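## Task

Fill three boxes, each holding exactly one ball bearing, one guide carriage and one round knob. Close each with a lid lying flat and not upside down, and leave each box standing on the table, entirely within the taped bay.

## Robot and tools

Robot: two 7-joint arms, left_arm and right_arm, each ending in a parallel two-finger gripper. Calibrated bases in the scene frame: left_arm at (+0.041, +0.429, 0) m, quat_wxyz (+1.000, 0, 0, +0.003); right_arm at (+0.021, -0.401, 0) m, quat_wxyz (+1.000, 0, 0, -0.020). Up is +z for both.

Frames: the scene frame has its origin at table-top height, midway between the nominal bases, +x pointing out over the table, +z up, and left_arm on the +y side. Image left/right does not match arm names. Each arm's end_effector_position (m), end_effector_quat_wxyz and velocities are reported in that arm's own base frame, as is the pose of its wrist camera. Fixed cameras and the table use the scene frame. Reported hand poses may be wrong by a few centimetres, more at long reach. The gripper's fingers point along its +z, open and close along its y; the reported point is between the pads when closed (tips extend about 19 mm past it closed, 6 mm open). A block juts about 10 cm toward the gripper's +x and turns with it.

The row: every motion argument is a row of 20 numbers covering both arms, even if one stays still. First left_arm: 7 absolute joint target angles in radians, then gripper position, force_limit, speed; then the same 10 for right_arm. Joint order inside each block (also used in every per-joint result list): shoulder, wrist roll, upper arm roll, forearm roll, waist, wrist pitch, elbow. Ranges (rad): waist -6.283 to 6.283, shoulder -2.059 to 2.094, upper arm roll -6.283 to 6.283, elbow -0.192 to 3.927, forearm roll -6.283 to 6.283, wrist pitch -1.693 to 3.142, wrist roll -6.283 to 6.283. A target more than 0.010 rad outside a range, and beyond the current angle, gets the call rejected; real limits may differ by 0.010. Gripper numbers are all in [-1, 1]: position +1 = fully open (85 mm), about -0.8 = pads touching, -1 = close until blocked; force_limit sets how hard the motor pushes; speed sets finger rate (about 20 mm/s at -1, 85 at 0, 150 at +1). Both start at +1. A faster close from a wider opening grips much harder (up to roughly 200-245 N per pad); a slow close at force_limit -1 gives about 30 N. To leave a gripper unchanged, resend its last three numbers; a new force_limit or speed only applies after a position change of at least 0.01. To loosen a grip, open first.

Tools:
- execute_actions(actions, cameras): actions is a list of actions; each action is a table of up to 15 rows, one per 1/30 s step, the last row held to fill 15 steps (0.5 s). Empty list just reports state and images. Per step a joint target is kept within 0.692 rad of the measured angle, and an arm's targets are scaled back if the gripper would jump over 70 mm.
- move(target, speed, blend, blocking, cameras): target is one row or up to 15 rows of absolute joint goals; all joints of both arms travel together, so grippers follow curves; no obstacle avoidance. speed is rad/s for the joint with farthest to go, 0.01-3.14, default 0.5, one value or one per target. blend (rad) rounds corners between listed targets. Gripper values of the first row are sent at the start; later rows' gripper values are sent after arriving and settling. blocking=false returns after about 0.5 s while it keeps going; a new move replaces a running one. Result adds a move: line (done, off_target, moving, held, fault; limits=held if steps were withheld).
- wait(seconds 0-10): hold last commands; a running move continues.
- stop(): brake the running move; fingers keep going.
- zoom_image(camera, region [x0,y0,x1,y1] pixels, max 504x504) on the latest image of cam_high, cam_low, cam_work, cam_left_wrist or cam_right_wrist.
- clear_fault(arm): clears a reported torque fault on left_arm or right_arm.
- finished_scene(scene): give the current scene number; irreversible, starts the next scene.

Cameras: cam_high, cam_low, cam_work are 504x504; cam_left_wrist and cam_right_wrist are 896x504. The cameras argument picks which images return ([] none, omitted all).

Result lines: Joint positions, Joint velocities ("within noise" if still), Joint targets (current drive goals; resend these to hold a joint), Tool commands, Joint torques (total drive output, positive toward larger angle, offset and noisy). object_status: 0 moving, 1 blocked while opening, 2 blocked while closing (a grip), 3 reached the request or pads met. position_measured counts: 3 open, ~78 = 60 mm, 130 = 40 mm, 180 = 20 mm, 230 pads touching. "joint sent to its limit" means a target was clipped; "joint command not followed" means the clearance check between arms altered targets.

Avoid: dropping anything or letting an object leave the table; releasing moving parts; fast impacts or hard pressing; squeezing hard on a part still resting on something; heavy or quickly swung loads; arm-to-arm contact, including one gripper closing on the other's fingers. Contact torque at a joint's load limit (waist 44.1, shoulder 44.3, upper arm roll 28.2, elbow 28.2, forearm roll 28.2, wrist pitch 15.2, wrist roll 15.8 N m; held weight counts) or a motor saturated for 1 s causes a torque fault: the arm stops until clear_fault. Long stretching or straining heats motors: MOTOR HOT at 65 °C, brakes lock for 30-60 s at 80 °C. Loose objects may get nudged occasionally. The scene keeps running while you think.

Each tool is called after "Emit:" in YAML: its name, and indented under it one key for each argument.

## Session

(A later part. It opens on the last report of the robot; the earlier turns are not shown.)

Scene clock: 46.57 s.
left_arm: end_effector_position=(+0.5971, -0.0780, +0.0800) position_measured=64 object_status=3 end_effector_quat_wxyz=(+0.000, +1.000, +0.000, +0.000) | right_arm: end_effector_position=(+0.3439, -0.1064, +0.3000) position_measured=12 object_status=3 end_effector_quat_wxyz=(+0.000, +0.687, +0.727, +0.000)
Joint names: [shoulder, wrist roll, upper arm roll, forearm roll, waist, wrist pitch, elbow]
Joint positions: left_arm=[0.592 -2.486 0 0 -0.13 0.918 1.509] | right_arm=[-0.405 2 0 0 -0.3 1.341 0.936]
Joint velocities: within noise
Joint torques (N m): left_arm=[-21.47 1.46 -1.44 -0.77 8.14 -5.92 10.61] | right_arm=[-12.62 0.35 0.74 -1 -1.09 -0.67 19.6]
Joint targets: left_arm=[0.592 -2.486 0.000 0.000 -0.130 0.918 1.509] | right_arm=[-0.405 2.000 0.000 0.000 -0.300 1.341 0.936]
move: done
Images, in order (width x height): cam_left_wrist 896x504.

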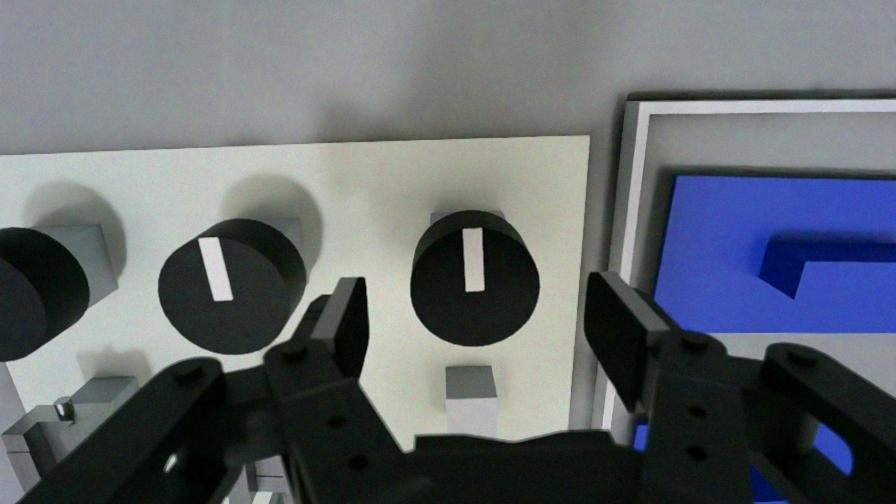

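Emit:
move:
  target:
    - [0.6343,-2.486,0,0,-0.1299,0.8605,1.4948,0.51,-1,-1,-0.4049,2.0,0,0,-0.3,1.3409,0.936,0.93,-1,-1]
    - [0.6343,-2.486,0,0,-0.1299,0.8605,1.4948,-1,-1,-1,-0.4049,2.0,0,0,-0.3,1.3409,0.936,0.93,-1,-1]
  speed: 0.13
  cameras: ["cam_left_wrist"]

Emit:
move:
  target:
    - [0.5377,-2.486,0,0,-0.1299,1.0073,1.5450,-1,-1,-1,-0.4049,2.0,0,0,-0.3,1.3409,0.936,0.93,-1,-1]
    - [0.4975,-3.211,0,0,-0.8327,0.9224,1.4199,-1,-1,-1,-0.4049,2.0,0,0,-0.3,1.3409,0.936,0.93,-1,-1]
  speed: [0.2,0.7]
  blend: [0.02,0]
  cameras: ["cam_left_wrist"]

Scene clock: 49.57 s.
left_arm: end_effector_position=(+0.5971, -0.0780, +0.0529) position_measured=122 object_status=0 end_effector_quat_wxyz=(+0.000, +1.000, +0.000, +0.000) | right_arm: end_effector_position=(+0.3439, -0.1064, +0.3000) position_measured=12 object_status=3 end_effector_quat_wxyz=(+0.000, +0.687, +0.727, +0.000)
Joint names: [shoulder, wrist roll, upper arm roll, forearm roll, waist, wrist pitch, elbow]
Joint positions: left_arm=[0.634 -2.486 0 0 -0.13 0.86 1.495] | right_arm=[-0.405 2 0 0 -0.3 1.341 0.936]
Joint velocities: within noise
Joint torques (N m): left_arm=[-21.99 1.48 2.04 -0.57 7.77 -5.63 10.91] | right_arm=[-11.82 0.22 0.85 -0.95 -0.49 -0.64 19.74]
Joint targets: left_arm=[0.634 -2.486 0.000 0.000 -0.130 0.861 1.495] | right_arm=[-0.405 2.000 0.000 0.000 -0.300 1.341 0.936]
move: done
Images, in order (width x height): cam_left_wrist 896x504.

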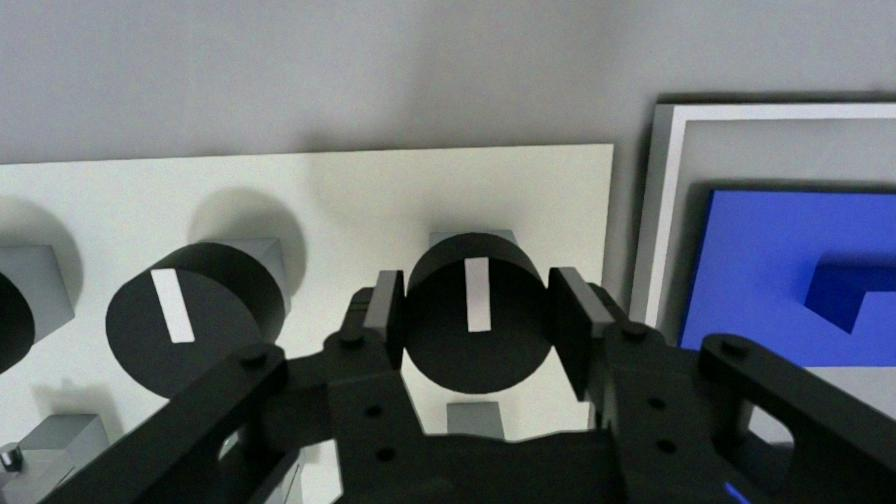

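Scene clock: 51.93 s.
left_arm: end_effector_position=(+0.3915, -0.4303, +0.1000) position_measured=122 object_status=2 end_effector_quat_wxyz=(+0.000, +1.000, +0.011, +0.000) | right_arm: end_effector_position=(+0.3439, -0.1064, +0.3000) position_measured=12 object_status=3 end_effector_quat_wxyz=(+0.000, +0.687, +0.727, +0.000)
Joint names: [shoulder, wrist roll, upper arm roll, forearm roll, waist, wrist pitch, elbow]
Joint positions: left_arm=[0.498 -3.211 0 0 -0.833 0.922 1.42] | right_arm=[-0.405 2 0 0 -0.3 1.341 0.936]
Joint velocities: within noise
Joint torques (N m): left_arm=[-25.7 -1.59 2.66 -0.52 -7 -5.86 10.83] | right_arm=[-11.38 0.13 0.96 -1.02 -0.28 -0.7 19.61]
Joint targets: left_arm=[0.498 -3.211 0.000 0.000 -0.833 0.922 1.420] | right_arm=[-0.405 2.000 0.000 0.000 -0.300 1.341 0.936]
move: done
Images, in order (width x height): cam_left_wrist 896x504.

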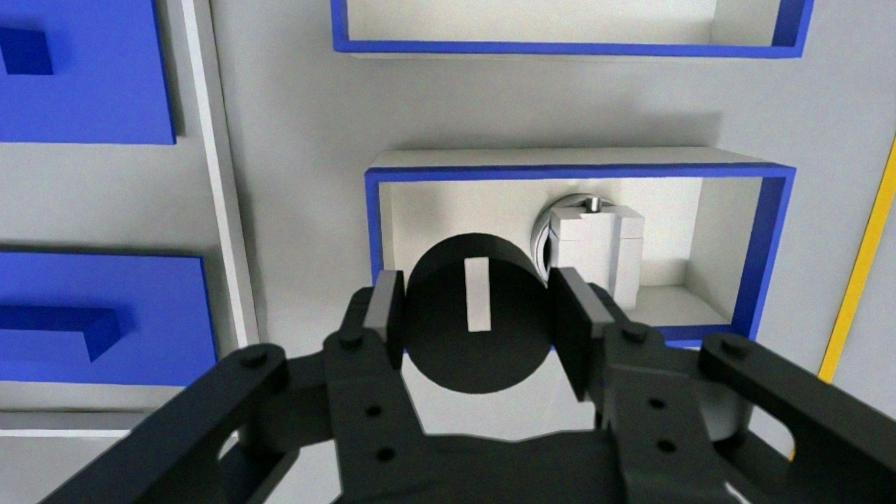

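Emit:
move:
  target:
    - [0.5053,-3.2149,0,0,-0.8366,0.9281,1.4334,-1,-1,-1,-0.4049,2.0,0,0,-0.3,1.3409,0.936,0.93,-1,-1]
    - [0.6141,-3.2149,0,0,-0.8366,0.7838,1.3979,-1,-1,-1,-0.4049,2.0,0,0,-0.3,1.3409,0.936,0.93,-1,-1]
    - [0.6174,-3.2149,0,0,-0.8366,0.7794,1.3968,-1,-1,-1,-0.4049,2.0,0,0,-0.3,1.3409,0.936,0.93,-1,-1]
  speed: [0.1,0.15,0.03]
  cameras: ["cam_left_wrist"]

Emit:
move:
  target: [0.6190,-3.2149,0,0,-0.8366,0.7772,1.3963,-1,-1,-1,-0.4049,2.0,0,0,-0.3,1.3409,0.936,0.93,-1,-1]
  speed: 0.03
  cameras: []

Scene clock: 54.10 s.
left_arm: end_effector_position=(+0.3916, -0.4340, +0.0323) position_measured=122 object_status=2 end_effector_quat_wxyz=(+0.000, +1.000, +0.011, +0.000) | right_arm: end_effector_position=(+0.3439, -0.1064, +0.3000) position_measured=12 object_status=3 end_effector_quat_wxyz=(+0.000, +0.687, +0.727, +0.000)
Joint names: [shoulder, wrist roll, upper arm roll, forearm roll, waist, wrist pitch, elbow]
Joint positions: left_arm=[0.617 -3.215 0 0 -0.837 0.779 1.397] | right_arm=[-0.405 2 0 0 -0.3 1.341 0.936]
Joint velocities: within noise
Joint torques (N m): left_arm=[-8.47 -1.54 1.12 -0.62 -1.73 -2.88 1.75] | right_arm=[-10.83 0.06 1.3 -1.07 -0.05 -0.67 19.56]
Joint targets: left_arm=[0.617 -3.215 0.000 0.000 -0.837 0.779 1.397] | right_arm=[-0.405 2.000 0.000 0.000 -0.300 1.341 0.936]
move: done
Images, in order (width x height): cam_left_wrist 896x504.

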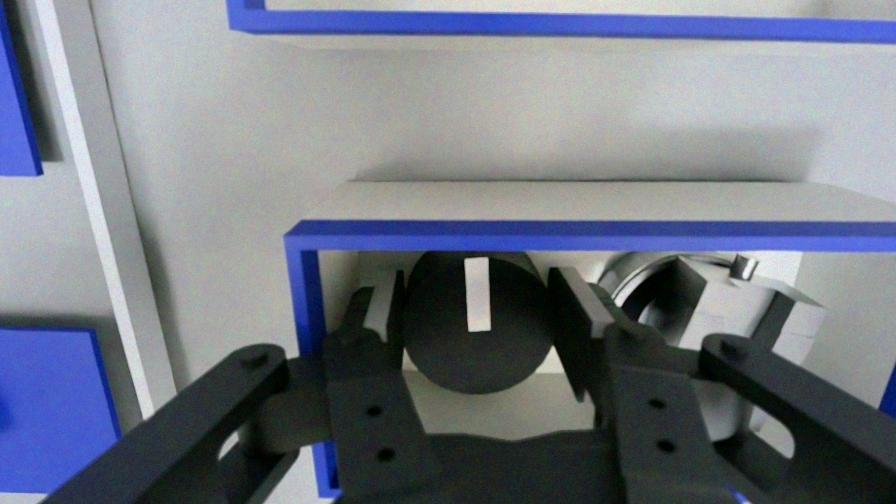

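Scene clock: 54.80 s.
left_arm: end_effector_position=(+0.3915, -0.4340, +0.0315) position_measured=122 object_status=2 end_effector_quat_wxyz=(+0.000, +1.000, +0.011, +0.000) | right_arm: end_effector_position=(+0.3439, -0.1064, +0.3000) position_measured=12 object_status=3 end_effector_quat_wxyz=(+0.000, +0.687, +0.727, +0.000)
Joint names: [shoulder, wrist roll, upper arm roll, forearm roll, waist, wrist pitch, elbow]
Joint positions: left_arm=[0.618 -3.215 0 0 -0.837 0.777 1.397] | right_arm=[-0.405 2 0 0 -0.3 1.341 0.936]
Joint velocities: within noise
Joint torques (N m): left_arm=[-0.64 -1.45 4.33 -0.62 5.25 -1.74 -4.12] | right_arm=[-10.69 -0.01 1.31 -1.21 0.02 -0.65 19.68]
Joint targets: left_arm=[0.619 -3.215 0.000 0.000 -0.837 0.777 1.396] | right_arm=[-0.405 2.000 0.000 0.000 -0.300 1.341 0.936]
move: done
No camera images: "cameras" was empty.

Emit:
move:
  target:
    - [0.6165,-3.2149,0,0,-0.8366,0.7804,1.3970,-1,-1,-1,-0.4049,2.0,0,0,-0.3,1.3409,0.936,0.93,-1,-1]
    - [0.6165,-3.2149,0,0,-0.8366,0.7804,1.3970,0.2,-1,-1,-0.4049,2.0,0,0,-0.3,1.3409,0.936,0.93,-1,-1]
    - [0.4873,-3.2149,0,0,-0.8366,0.9500,1.4373,0.2,-1,-1,-0.4049,2.0,0,0,-0.3,1.3409,0.936,0.93,-1,-1]
  speed: [0.05,0.05,0.15]
  cameras: ["cam_left_wrist"]

Scene clock: 58.03 s.
left_arm: end_effector_position=(+0.3908, -0.4330, +0.1107) position_measured=104 object_status=3 end_effector_quat_wxyz=(+0.000, +1.000, +0.011, +0.000) | right_arm: end_effector_position=(+0.3439, -0.1064, +0.3000) position_measured=12 object_status=3 end_effector_quat_wxyz=(+0.000, +0.687, +0.727, +0.000)
Joint names: [shoulder, wrist roll, upper arm roll, forearm roll, waist, wrist pitch, elbow]
Joint positions: left_arm=[0.487 -3.215 0 0 -0.837 0.95 1.437] | right_arm=[-0.405 2 0 0 -0.3 1.341 0.936]
Joint velocities: within noise
Joint torques (N m): left_arm=[-25.56 -1.03 -2.08 -0.31 -2.7 0.46 14.8] | right_arm=[-10.04 -0.15 1.37 -1.05 0.42 -0.65 19.47]
Joint targets: left_arm=[0.487 -3.215 0.000 0.000 -0.837 0.950 1.437] | right_arm=[-0.405 2.000 0.000 0.000 -0.300 1.341 0.936]
move: done
Images, in order (width x height): cam_left_wrist 896x504.

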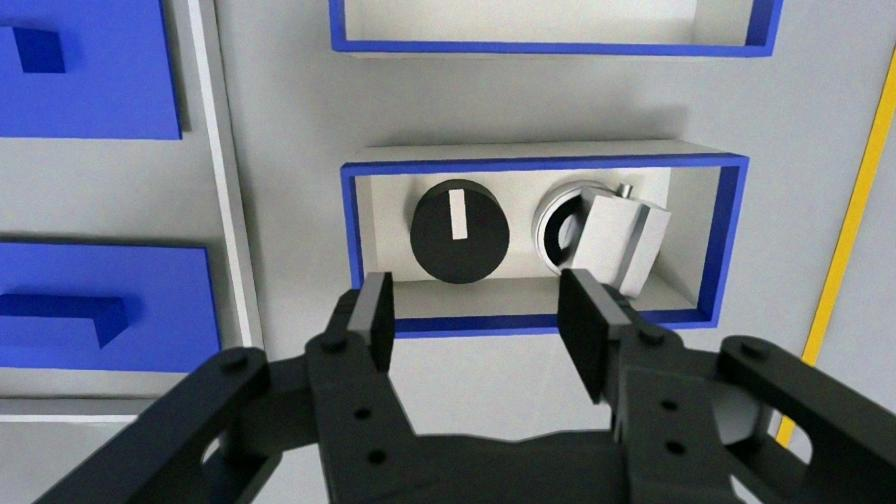

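Emit:
move:
  target: [-0.0077,-4.5145,0,0,-0.5875,0.7901,0.7824,-0.1,-1,-1,-0.4049,2.0,0,0,-0.3,1.3409,0.936,0.93,-1,-1]
  speed: 0.7
  cameras: ["cam_left_wrist"]

Scene clock: 61.60 s.
left_arm: end_effector_position=(+0.3530, -0.2351, +0.1200) position_measured=141 object_status=3 end_effector_quat_wxyz=(+0.000, +0.707, +0.707, +0.000) | right_arm: end_effector_position=(+0.3439, -0.1064, +0.3000) position_measured=12 object_status=3 end_effector_quat_wxyz=(+0.000, +0.687, +0.727, +0.000)
Joint names: [shoulder, wrist roll, upper arm roll, forearm roll, waist, wrist pitch, elbow]
Joint positions: left_arm=[-0.008 -4.514 0 0 -0.588 0.79 0.782] | right_arm=[-0.405 2 0 0 -0.3 1.341 0.936]
Joint velocities: within noise
Joint torques (N m): left_arm=[-17.13 -1.58 1.43 -0.46 7.69 -5.65 9.74] | right_arm=[-8.87 -0.28 1.38 -1.01 0.83 -0.62 19.61]
Joint targets: left_arm=[-0.008 -4.515 0.000 0.000 -0.587 0.790 0.782] | right_arm=[-0.405 2.000 0.000 0.000 -0.300 1.341 0.936]
move: done
Images, in order (width x height): cam_left_wrist 896x504.

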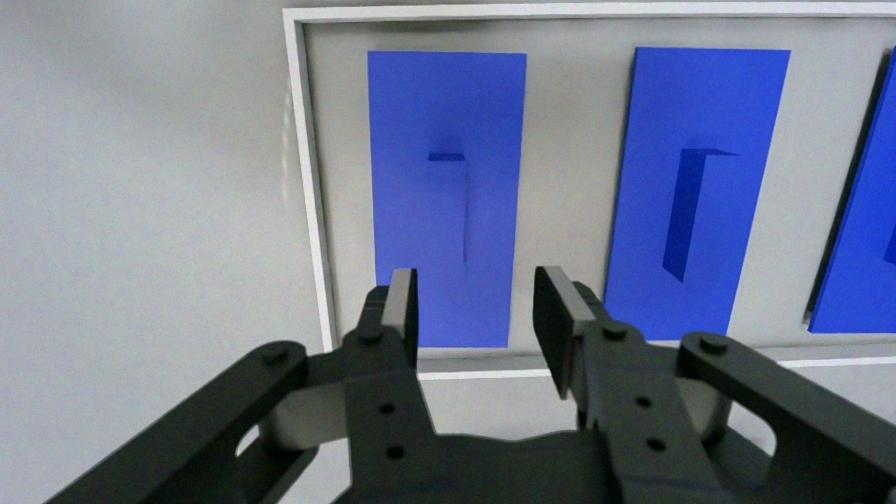

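Emit:
move:
  target:
    - [-0.0383,-4.5036,0,0,-0.5886,0.7854,0.7471,-0.1,-1,-1,-0.4049,2.0,0,0,-0.3,1.3409,0.936,0.93,-1,-1]
    - [0.1709,-4.5036,0,0,-0.5886,0.5170,0.6879,-0.1,-1,-1,-0.4049,2.0,0,0,-0.3,1.3409,0.936,0.93,-1,-1]
  speed: [0.2,0.17]
  cameras: ["cam_left_wrist"]

Scene clock: 64.50 s.
left_arm: end_effector_position=(+0.3445, -0.2300, +0.0330) position_measured=141 object_status=3 end_effector_quat_wxyz=(+0.000, +0.711, +0.703, +0.000) | right_arm: end_effector_position=(+0.3439, -0.1064, +0.3000) position_measured=12 object_status=3 end_effector_quat_wxyz=(+0.000, +0.687, +0.727, +0.000)
Joint names: [shoulder, wrist roll, upper arm roll, forearm roll, waist, wrist pitch, elbow]
Joint positions: left_arm=[0.171 -4.504 0 0 -0.589 0.517 0.688] | right_arm=[-0.405 2 0 0 -0.3 1.341 0.936]
Joint velocities: within noise
Joint torques (N m): left_arm=[-12.7 1.43 -1.91 -0.27 -6.45 -5.9 7.93] | right_arm=[-8.7 -0.42 1.52 -1.04 1.12 -0.68 19.62]
Joint targets: left_arm=[0.171 -4.504 0.000 0.000 -0.589 0.517 0.688] | right_arm=[-0.405 2.000 0.000 0.000 -0.300 1.341 0.936]
move: done
Images, in order (width x height): cam_left_wrist 896x504.

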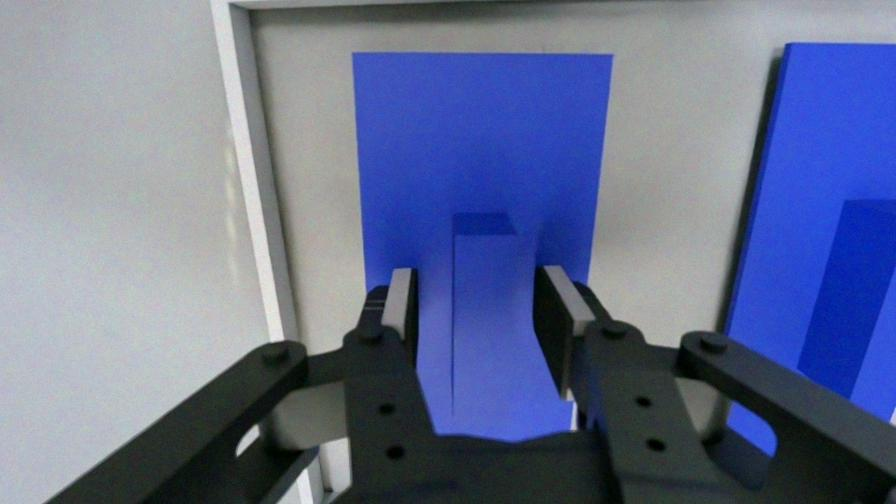

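Emit:
move:
  target:
    - [0.1709,-4.5036,0,0,-0.5886,0.5170,0.6879,-1,-1,-1,-0.4049,2.0,0,0,-0.3,1.3409,0.936,0.93,-1,-1]
    - [-0.0383,-4.5036,0,0,-0.5886,0.7854,0.7471,-1,-1,-1,-0.4049,2.0,0,0,-0.3,1.3409,0.936,0.93,-1,-1]
    - [0.5484,-4.8154,0,0,-0.8634,1.0286,1.5770,-1,-1,-1,-0.4049,2.0,0,0,-0.3,1.3409,0.936,0.93,-1,-1]
  speed: [0.1,0.2,0.6]
  blend: [0,0.02,0]
  cameras: ["cam_left_wrist"]

Scene clock: 69.33 s.
left_arm: end_effector_position=(+0.3944, -0.4613, +0.1250) position_measured=191 object_status=2 end_effector_quat_wxyz=(+0.000, +0.698, +0.716, +0.000) | right_arm: end_effector_position=(+0.3439, -0.1064, +0.3000) position_measured=12 object_status=3 end_effector_quat_wxyz=(+0.000, +0.687, +0.727, +0.000)
Joint names: [shoulder, wrist roll, upper arm roll, forearm roll, waist, wrist pitch, elbow]
Joint positions: left_arm=[0.548 -4.815 0 0 -0.863 1.029 1.577] | right_arm=[-0.405 2 0 0 -0.3 1.341 0.936]
Joint velocities: within noise
Joint torques (N m): left_arm=[-21.31 -1.61 1.51 -0.21 -6.36 0.68 15.32] | right_arm=[-8.61 -0.59 1.35 -1.06 1.91 -0.66 19.59]
Joint targets: left_arm=[0.548 -4.815 0.000 0.000 -0.863 1.029 1.577] | right_arm=[-0.405 2.000 0.000 0.000 -0.300 1.341 0.936]
move: done
Images, in order (width x height): cam_left_wrist 896x504.

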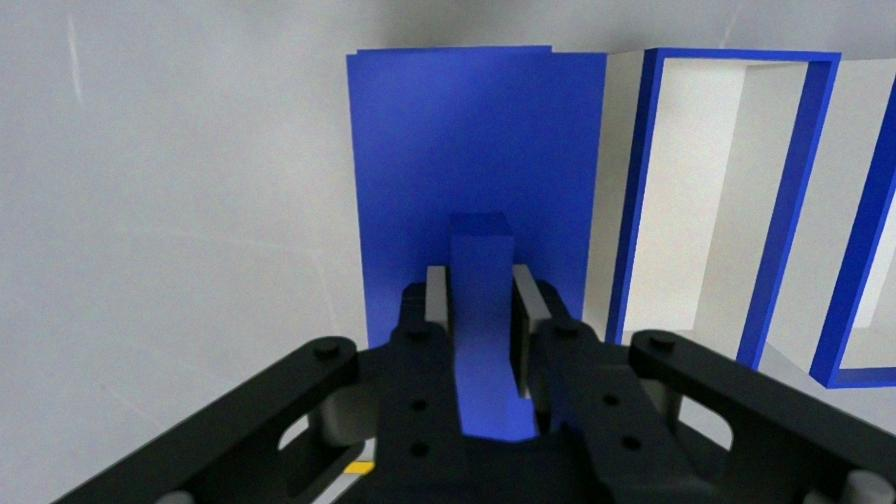

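Emit:
move:
  target: [0.5808,-4.8188,0,0,-0.8668,0.9326,1.5134,-1,-1,-1,-0.4049,2.0,0,0,-0.3,1.3409,0.936,0.93,-1,-1]
  speed: 0.1
  cameras: ["cam_left_wrist"]

Emit:
zoom_image:
  camera: "cam_left_wrist"
  region: [300, 20, 680, 240]

Scene clock: 71.33 s.
left_arm: end_effector_position=(+0.3896, -0.4588, +0.0870) position_measured=191 object_status=2 end_effector_quat_wxyz=(+0.000, +0.698, +0.716, +0.000) | right_arm: end_effector_position=(+0.3439, -0.1064, +0.3000) position_measured=12 object_status=3 end_effector_quat_wxyz=(+0.000, +0.687, +0.727, +0.000)
Joint names: [shoulder, wrist roll, upper arm roll, forearm roll, waist, wrist pitch, elbow]
Joint positions: left_arm=[0.581 -4.819 0 0 -0.867 0.933 1.513] | right_arm=[-0.405 2 0 0 -0.3 1.341 0.936]
Joint velocities: within noise
Joint torques (N m): left_arm=[-21.57 -1.57 2.03 -0.32 -6.73 -6.08 10.85] | right_arm=[-8.69 -0.78 1.45 -0.98 1.91 -0.63 19.68]
Joint targets: left_arm=[0.581 -4.819 0.000 0.000 -0.867 0.933 1.513] | right_arm=[-0.405 2.000 0.000 0.000 -0.300 1.341 0.936]
move: done
Images, in order (width x height): cam_left_wrist 896x504.

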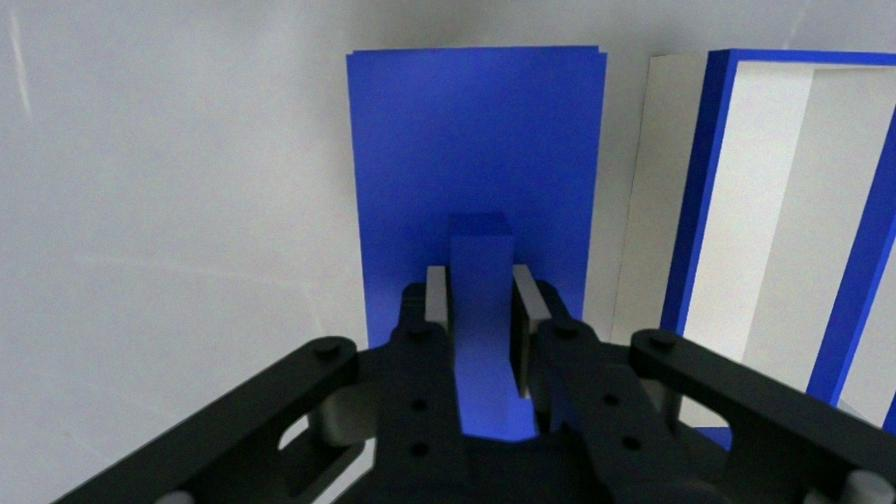

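Scaled by 1.326 from the camera's 896x504 image, which has a finer 1280x720 frame.

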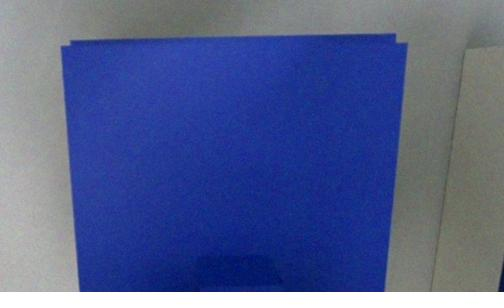

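Emit:
move:
  target:
    - [0.5886,-4.8188,0,0,-0.8668,0.9190,1.5076,-1,-1,-1,-0.4049,2.0,0,0,-0.3,1.3409,0.936,0.93,-1,-1]
    - [0.5905,-4.8188,0,0,-0.8668,0.9157,1.5062,-1,-1,-1,-0.4049,2.0,0,0,-0.3,1.3409,0.936,0.93,-1,-1]
  speed: [0.06,0.03]
  cameras: ["cam_left_wrist"]

Emit:
move:
  target: [0.5918,-4.8188,0,0,-0.8668,0.9135,1.5053,-1,-1,-1,-0.4049,2.0,0,0,-0.3,1.3409,0.936,0.93,-1,-1]
  speed: 0.03
  cameras: []

Scene clock: 72.47 s.
left_arm: end_effector_position=(+0.3895, -0.4587, +0.0800) position_measured=191 object_status=2 end_effector_quat_wxyz=(+0.000, +0.698, +0.716, +0.000) | right_arm: end_effector_position=(+0.3439, -0.1064, +0.3000) position_measured=12 object_status=3 end_effector_quat_wxyz=(+0.000, +0.687, +0.727, +0.000)
Joint names: [shoulder, wrist roll, upper arm roll, forearm roll, waist, wrist pitch, elbow]
Joint positions: left_arm=[0.59 -4.819 0 0 -0.867 0.916 1.506] | right_arm=[-0.405 2 0 0 -0.3 1.341 0.936]
Joint velocities: within noise
Joint torques (N m): left_arm=[-8.92 -1.42 1.2 0 -6.51 -6.19 4.14] | right_arm=[-8.62 -0.71 1.42 -0.96 2.05 -0.67 19.61]
Joint targets: left_arm=[0.590 -4.819 0.000 0.000 -0.867 0.916 1.506] | right_arm=[-0.405 2.000 0.000 0.000 -0.300 1.341 0.936]
move: done
Images, in order (width x height): cam_left_wrist 896x504.

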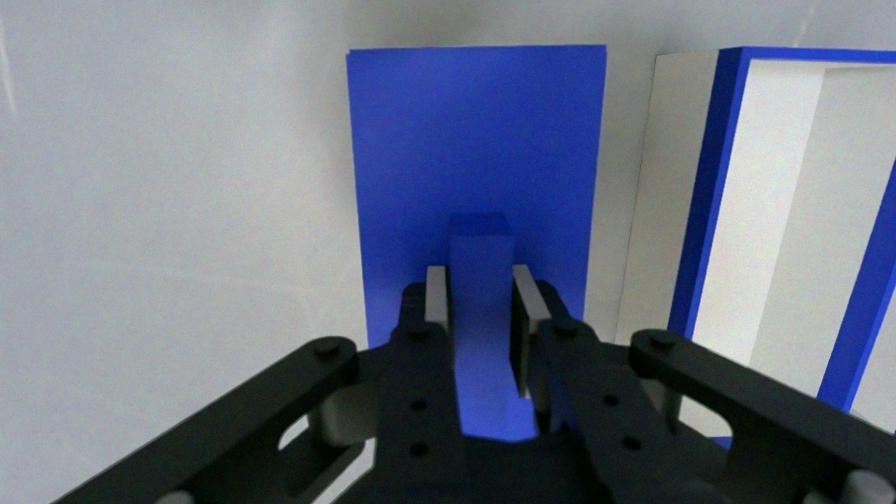

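Scene clock: 73.17 s.
left_arm: end_effector_position=(+0.3894, -0.4586, +0.0791) position_measured=191 object_status=2 end_effector_quat_wxyz=(+0.000, +0.698, +0.716, +0.000) | right_arm: end_effector_position=(+0.3439, -0.1064, +0.3000) position_measured=12 object_status=3 end_effector_quat_wxyz=(+0.000, +0.687, +0.727, +0.000)
Joint names: [shoulder, wrist roll, upper arm roll, forearm roll, waist, wrist pitch, elbow]
Joint positions: left_arm=[0.591 -4.819 0 0 -0.867 0.914 1.505] | right_arm=[-0.405 2 0 0 -0.3 1.341 0.936]
Joint velocities: within noise
Joint torques (N m): left_arm=[-0.33 -1.37 0 0.06 -5.97 -5.51 -1.66] | right_arm=[-8.63 -0.89 1.35 -0.99 2.07 -0.73 19.64]
Joint targets: left_arm=[0.592 -4.819 0.000 0.000 -0.867 0.913 1.505] | right_arm=[-0.405 2.000 0.000 0.000 -0.300 1.341 0.936]
move: done
No camera images: "cameras" was empty.

Emit:
move:
  target:
    - [0.5909,-4.8188,0,0,-0.8668,0.9150,1.5059,-1,-1,-1,-0.4049,2.0,0,0,-0.3,1.3409,0.936,0.93,-1,-1]
    - [0.5909,-4.8188,0,0,-0.8668,0.9150,1.5059,-0.2,-1,-1,-0.4049,2.0,0,0,-0.3,1.3409,0.936,0.93,-1,-1]
    - [0.5372,-4.8188,0,0,-0.8668,1.0069,1.5441,-0.2,-1,-1,-0.4049,2.0,0,0,-0.3,1.3409,0.936,0.93,-1,-1]
  speed: [0.05,0.05,0.15]
  cameras: ["cam_left_wrist"]

Emit:
move:
  target: [0.0409,-3.9145,0,0,0.0125,0.7994,0.8403,0.6,-1,-1,-0.4049,2.0,0,0,-0.3,1.3409,0.936,0.93,-1,-1]
  speed: 0.8
  cameras: ["cam_left_wrist"]

Scene clock: 76.60 s.
left_arm: end_effector_position=(+0.3896, -0.4588, +0.1199) position_measured=154 object_status=3 end_effector_quat_wxyz=(+0.000, +0.698, +0.716, +0.000) | right_arm: end_effector_position=(+0.3439, -0.1064, +0.3000) position_measured=12 object_status=3 end_effector_quat_wxyz=(+0.000, +0.687, +0.727, +0.000)
Joint names: [shoulder, wrist roll, upper arm roll, forearm roll, waist, wrist pitch, elbow]
Joint positions: left_arm=[0.537 -4.819 0 0 -0.867 1.007 1.544] | right_arm=[-0.405 2 0 0 -0.3 1.341 0.936]
Joint velocities: within noise
Joint torques (N m): left_arm=[-26.69 -0.58 -0.27 -0.02 -3.51 0.77 14.99] | right_arm=[-8.67 -0.94 1.35 -0.92 2.77 -0.67 19.63]
Joint targets: left_arm=[0.537 -4.819 0.000 0.000 -0.867 1.007 1.544] | right_arm=[-0.405 2.000 0.000 0.000 -0.300 1.341 0.936]
move: done
Images, in order (width x height): cam_left_wrist 896x504.

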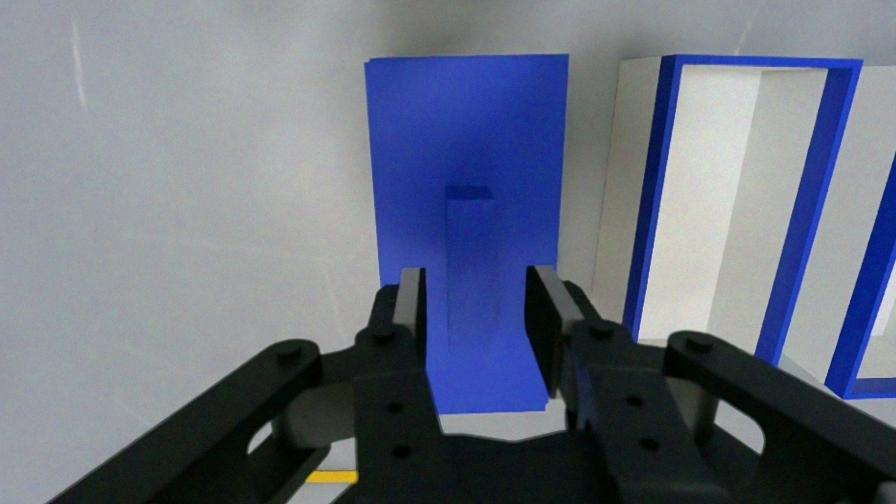

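Scene clock: 78.77 s.
left_arm: end_effector_position=(+0.4400, +0.0055, +0.1200) position_measured=53 object_status=0 end_effector_quat_wxyz=(+0.000, +0.707, +0.707, +0.000) | right_arm: end_effector_position=(+0.3439, -0.1064, +0.3000) position_measured=12 object_status=3 end_effector_quat_wxyz=(+0.000, +0.687, +0.727, +0.000)
Joint names: [shoulder, wrist roll, upper arm roll, forearm roll, waist, wrist pitch, elbow]
Joint positions: left_arm=[0.041 -3.914 0 0 0.013 0.799 0.84] | right_arm=[-0.405 2 0 0 -0.3 1.341 0.936]
Joint velocities: within noise
Joint torques (N m): left_arm=[-17.36 1.5 -2.32 0.21 7.58 -5.62 9.86] | right_arm=[-8.69 -0.97 1.4 -1.08 2.77 -0.68 19.72]
Joint targets: left_arm=[0.041 -3.914 0.000 0.000 0.013 0.799 0.840] | right_arm=[-0.405 2.000 0.000 0.000 -0.300 1.341 0.936]
move: done
Images, in order (width x height): cam_left_wrist 896x504.

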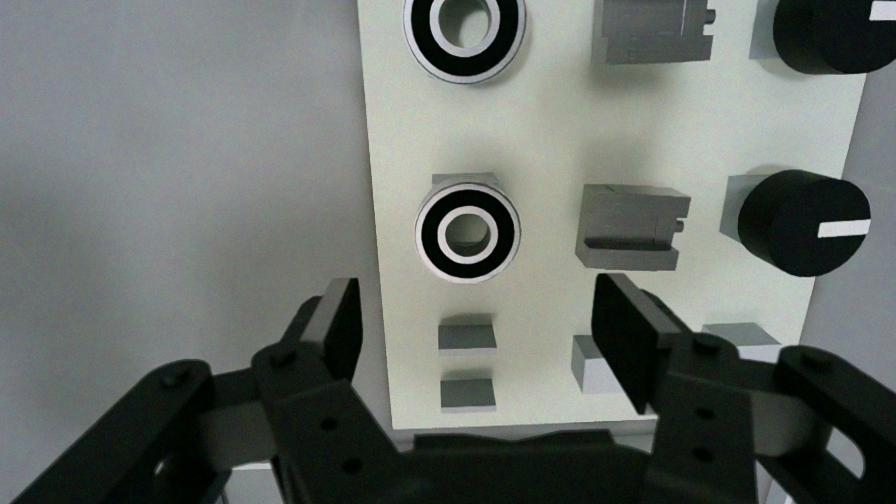

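Emit:
move:
  target:
    - [0.2079,-3.9037,0,0,0.0233,0.5842,0.7921,0.6,-1,-1,-0.05,2.6,0,0,0.3,1.1,1.1,0.93,-1,-1]
    - [0.2079,-3.9037,0,0,0.0233,0.5842,0.7921,-1,-1,-1,0.3885,3.0608,0,0,0.7758,0.9261,1.3146,0.93,-1,-1]
    - [0.0641,-3.9037,0,0,0.0233,0.7710,0.8351,-1,-1,-1,0.3885,3.0608,0,0,0.7758,0.9261,1.3146,0.93,-1,-1]
  speed: [0.45,0.4,0.2]

Scene clock: 85.17 s.
left_arm: end_effector_position=(+0.4413, +0.0103, +0.1100) position_measured=115 object_status=2 end_effector_quat_wxyz=(+0.000, +0.707, +0.707, +0.000) | right_arm: end_effector_position=(+0.3968, +0.3893, +0.1200) position_measured=12 object_status=3 end_effector_quat_wxyz=(+0.000, +0.681, +0.732, +0.000)
Joint names: [shoulder, wrist roll, upper arm roll, forearm roll, waist, wrist pitch, elbow]
Joint positions: left_arm=[0.064 -3.904 0 0 0.023 0.771 0.835] | right_arm=[0.389 3.061 0 0 0.776 0.926 1.315]
Joint velocities: within noise
Joint torques (N m): left_arm=[-18.39 1.36 -0.81 0.49 7.29 0.57 13.89] | right_arm=[-27.5 2.16 -0.9 -0.98 4.98 -4.21 18.05]
Joint targets: left_arm=[0.064 -3.904 0.000 0.000 0.023 0.771 0.835] | right_arm=[0.388 3.061 0.000 0.000 0.776 0.926 1.315]
move: done

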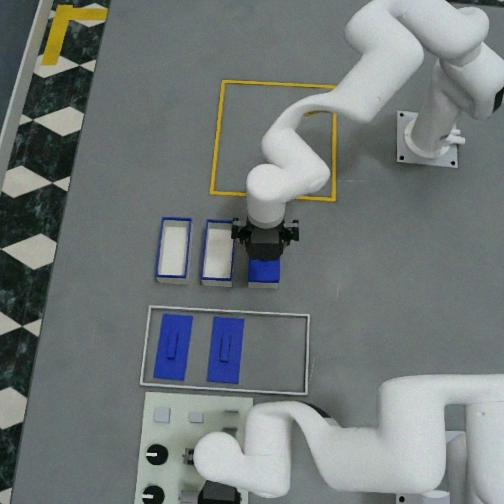

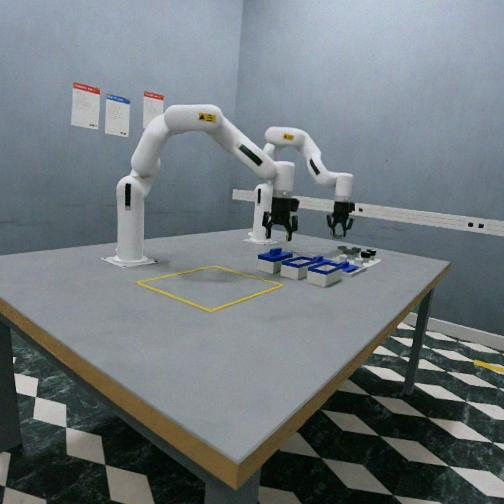

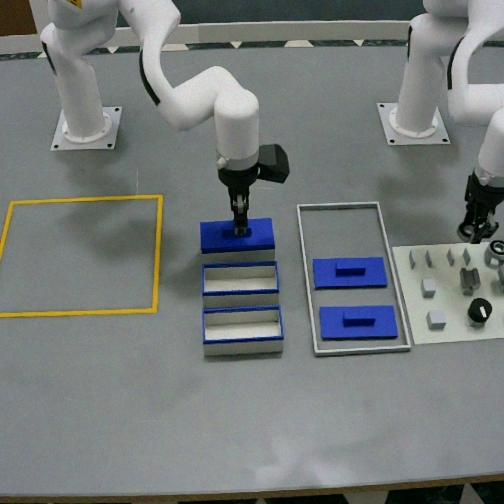

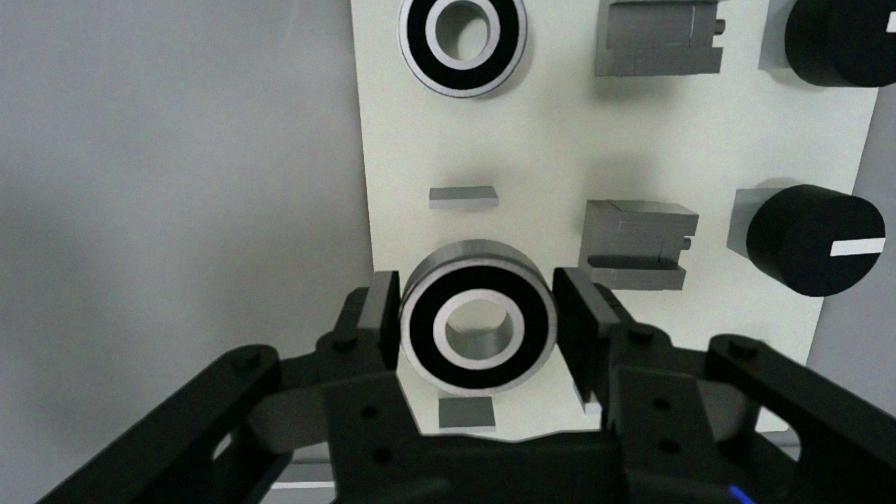

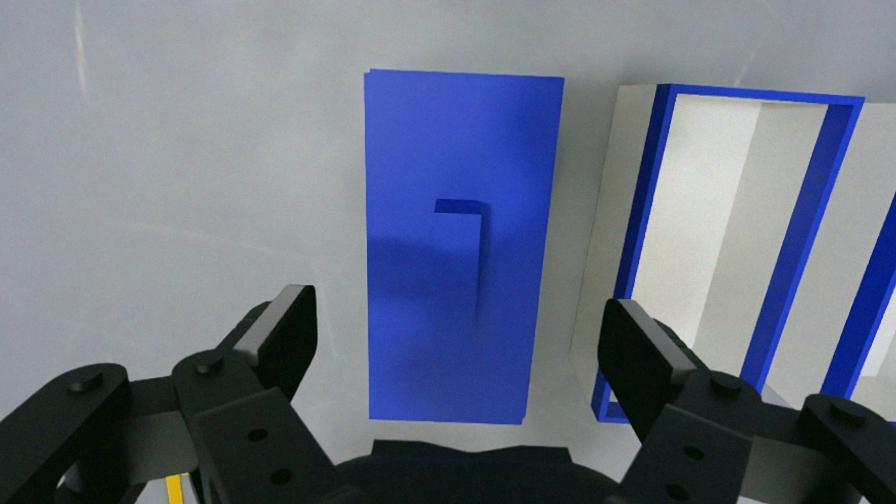

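Emit:
move:
  target:
    - [0.0641,-3.9037,0,0,0.0233,0.7710,0.8351,-1,-1,-1,0.5221,3.0608,0,0,0.7758,0.7409,1.2630,0.93,-1,-1]
    - [0.0641,-3.9037,0,0,0.0233,0.7710,0.8351,-1,-1,-1,0.5221,3.0608,0,0,0.7758,0.7409,1.2630,-1,-1,-1]
    - [0.0641,-3.9037,0,0,0.0233,0.7710,0.8351,-1,-1,-1,0.3885,3.0608,0,0,0.7758,0.9261,1.3146,-1,-1,-1]
  speed: [0.15,0.1,0.1]
  cameras: ["cam_high","cam_right_wrist"]

Scene clock: 91.43 s.
left_arm: end_effector_position=(+0.4413, +0.0103, +0.1100) position_measured=115 object_status=2 end_effector_quat_wxyz=(+0.000, +0.707, +0.707, +0.000) | right_arm: end_effector_position=(+0.3968, +0.3893, +0.1200) position_measured=50 object_status=2 end_effector_quat_wxyz=(+0.000, +0.681, +0.732, +0.000)
Joint names: [shoulder, wrist roll, upper arm roll, forearm roll, waist, wrist pitch, elbow]
Joint positions: left_arm=[0.064 -3.904 0 0 0.023 0.771 0.835] | right_arm=[0.389 3.061 0 0 0.776 0.926 1.315]
Joint velocities: within noise
Joint torques (N m): left_arm=[-17.95 1.23 0.6 0.24 6.78 -0.67 12.26] | right_arm=[-47.58 1.83 0.18 -1.02 4.05 -0.58 20.96]
Joint targets: left_arm=[0.064 -3.904 0.000 0.000 0.023 0.771 0.835] | right_arm=[0.388 3.061 0.000 0.000 0.776 0.926 1.315]
move: done
Images, in order (width x height): cam_high 504x504, cam_right_wrist 896x504.

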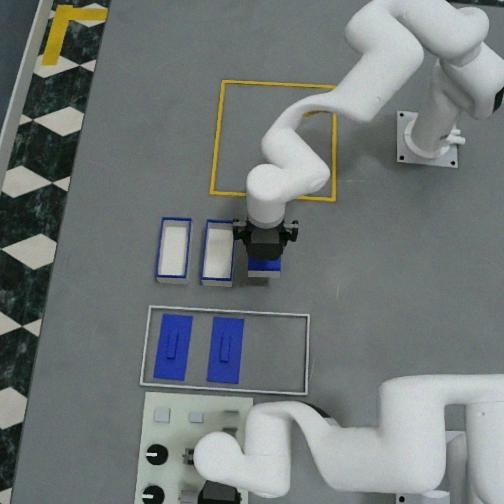

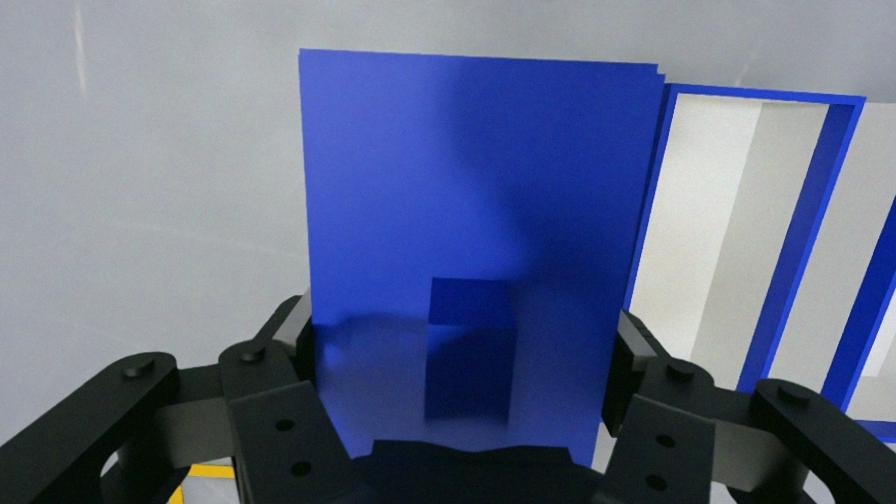

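Emit:
move:
  target:
    - [0.0641,-3.9037,0,0,0.0233,0.7710,0.8351,-1,-1,-1,-0.3949,2.5859,0,0,0.2699,0.7993,0.4044,-1,-1,-1]
    - [0.9609,-3.1465,0,0,-0.7655,1.2130,2.1739,-1,-1,-1,-0.1485,2.5859,0,0,0.2699,0.4794,0.3309,-1,-1,-1]
  speed: [0.35,0.5]

Scene clock: 98.03 s.
left_arm: end_effector_position=(+0.5006, -0.4810, +0.0901) position_measured=115 object_status=2 end_effector_quat_wxyz=(+0.000, +1.000, +0.012, +0.000) | right_arm: end_effector_position=(+0.3000, +0.0830, +0.0420) position_measured=50 object_status=2 end_effector_quat_wxyz=(+0.000, +0.693, +0.721, +0.000)
Joint names: [shoulder, wrist roll, upper arm roll, forearm roll, waist, wrist pitch, elbow]
Joint positions: left_arm=[0.961 -3.147 0 0 -0.765 1.213 2.174] | right_arm=[-0.149 2.586 0 0 0.27 0.479 0.331]
Joint velocities: within noise
Joint torques (N m): left_arm=[-26.54 1.56 2.4 0.65 -6.19 0.5 15.79] | right_arm=[-8.06 -1.78 0.04 -1.15 -5.4 -5.19 10.98]
Joint targets: left_arm=[0.961 -3.147 0.000 0.000 -0.765 1.213 2.174] | right_arm=[-0.148 2.586 0.000 0.000 0.270 0.479 0.331]
move: done

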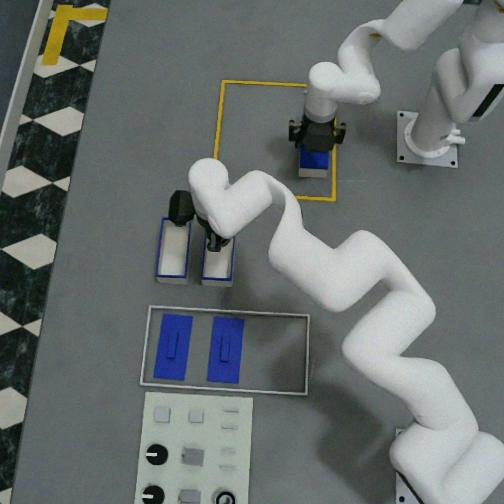

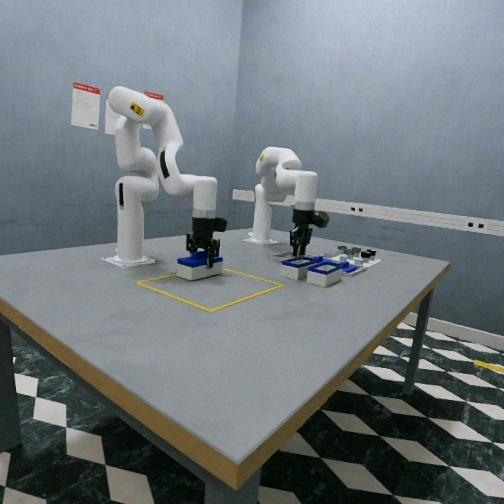

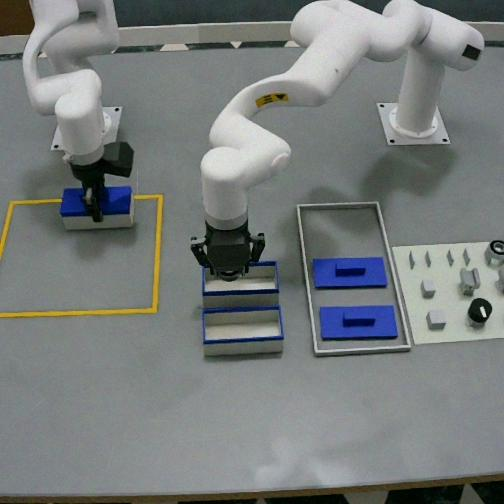

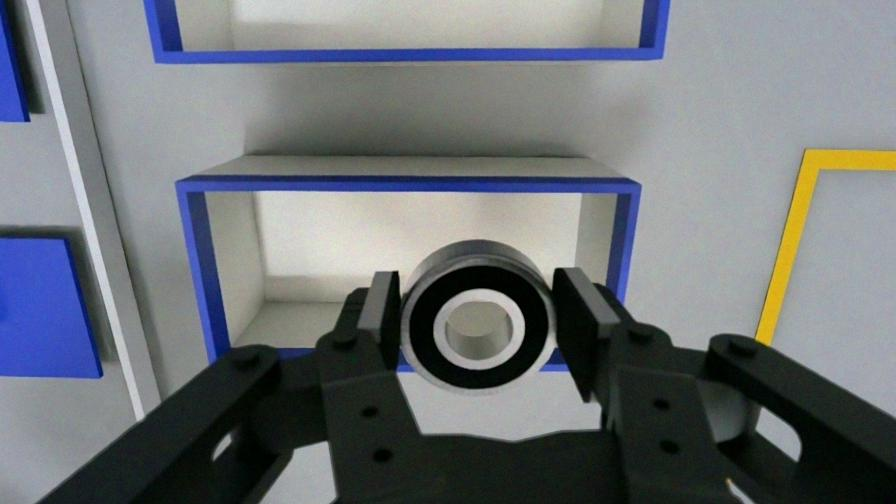

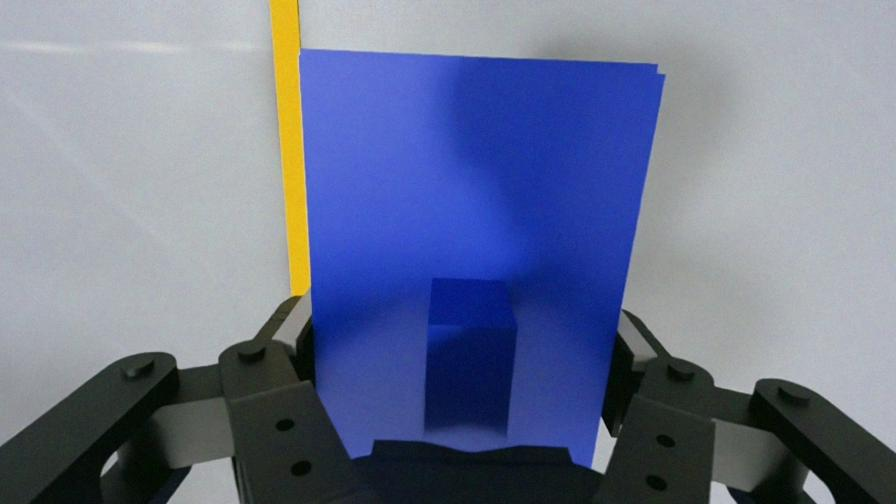

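Emit:
move:
  target:
    - [1.0286,-3.126,0,0,-0.762,1.0926,2.1212,-1,-1,-1,-0.1388,2.5859,0,0,0.2699,0.4687,0.3299,-1,-1,-1]
    - [1.0314,-3.126,0,0,-0.762,1.0876,2.1190,-1,-1,-1,-0.1353,2.5859,0,0,0.2699,0.4649,0.3296,-1,-1,-1]
  speed: [0.1,0.03]
  cameras: ["cam_left_wrist"]

Scene clock: 100.17 s.
left_arm: end_effector_position=(+0.5018, -0.4789, +0.0276) position_measured=115 object_status=2 end_effector_quat_wxyz=(+0.000, +1.000, +0.004, +0.000) | right_arm: end_effector_position=(+0.3002, +0.0831, +0.0388) position_measured=50 object_status=2 end_effector_quat_wxyz=(+0.000, +0.693, +0.721, +0.000)
Joint names: [shoulder, wrist roll, upper arm roll, forearm roll, waist, wrist pitch, elbow]
Joint positions: left_arm=[1.031 -3.126 0 0 -0.762 1.088 2.119] | right_arm=[-0.136 2.586 0 0 0.27 0.465 0.33]
Joint velocities: within noise
Joint torques (N m): left_arm=[-26.91 1.55 1.92 0.43 7.81 -5.9 11.79] | right_arm=[3.79 -1.64 -0.2 -1.12 -4.91 -5.54 5.74]
Joint targets: left_arm=[1.031 -3.126 0.000 0.000 -0.762 1.088 2.119] | right_arm=[-0.135 2.586 0.000 0.000 0.270 0.465 0.330]
move: done
Images, in order (width x height): cam_left_wrist 896x504.

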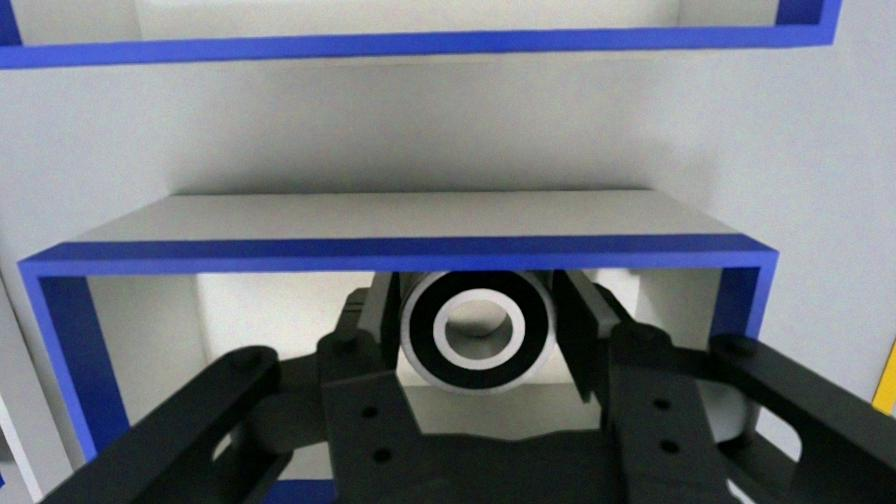

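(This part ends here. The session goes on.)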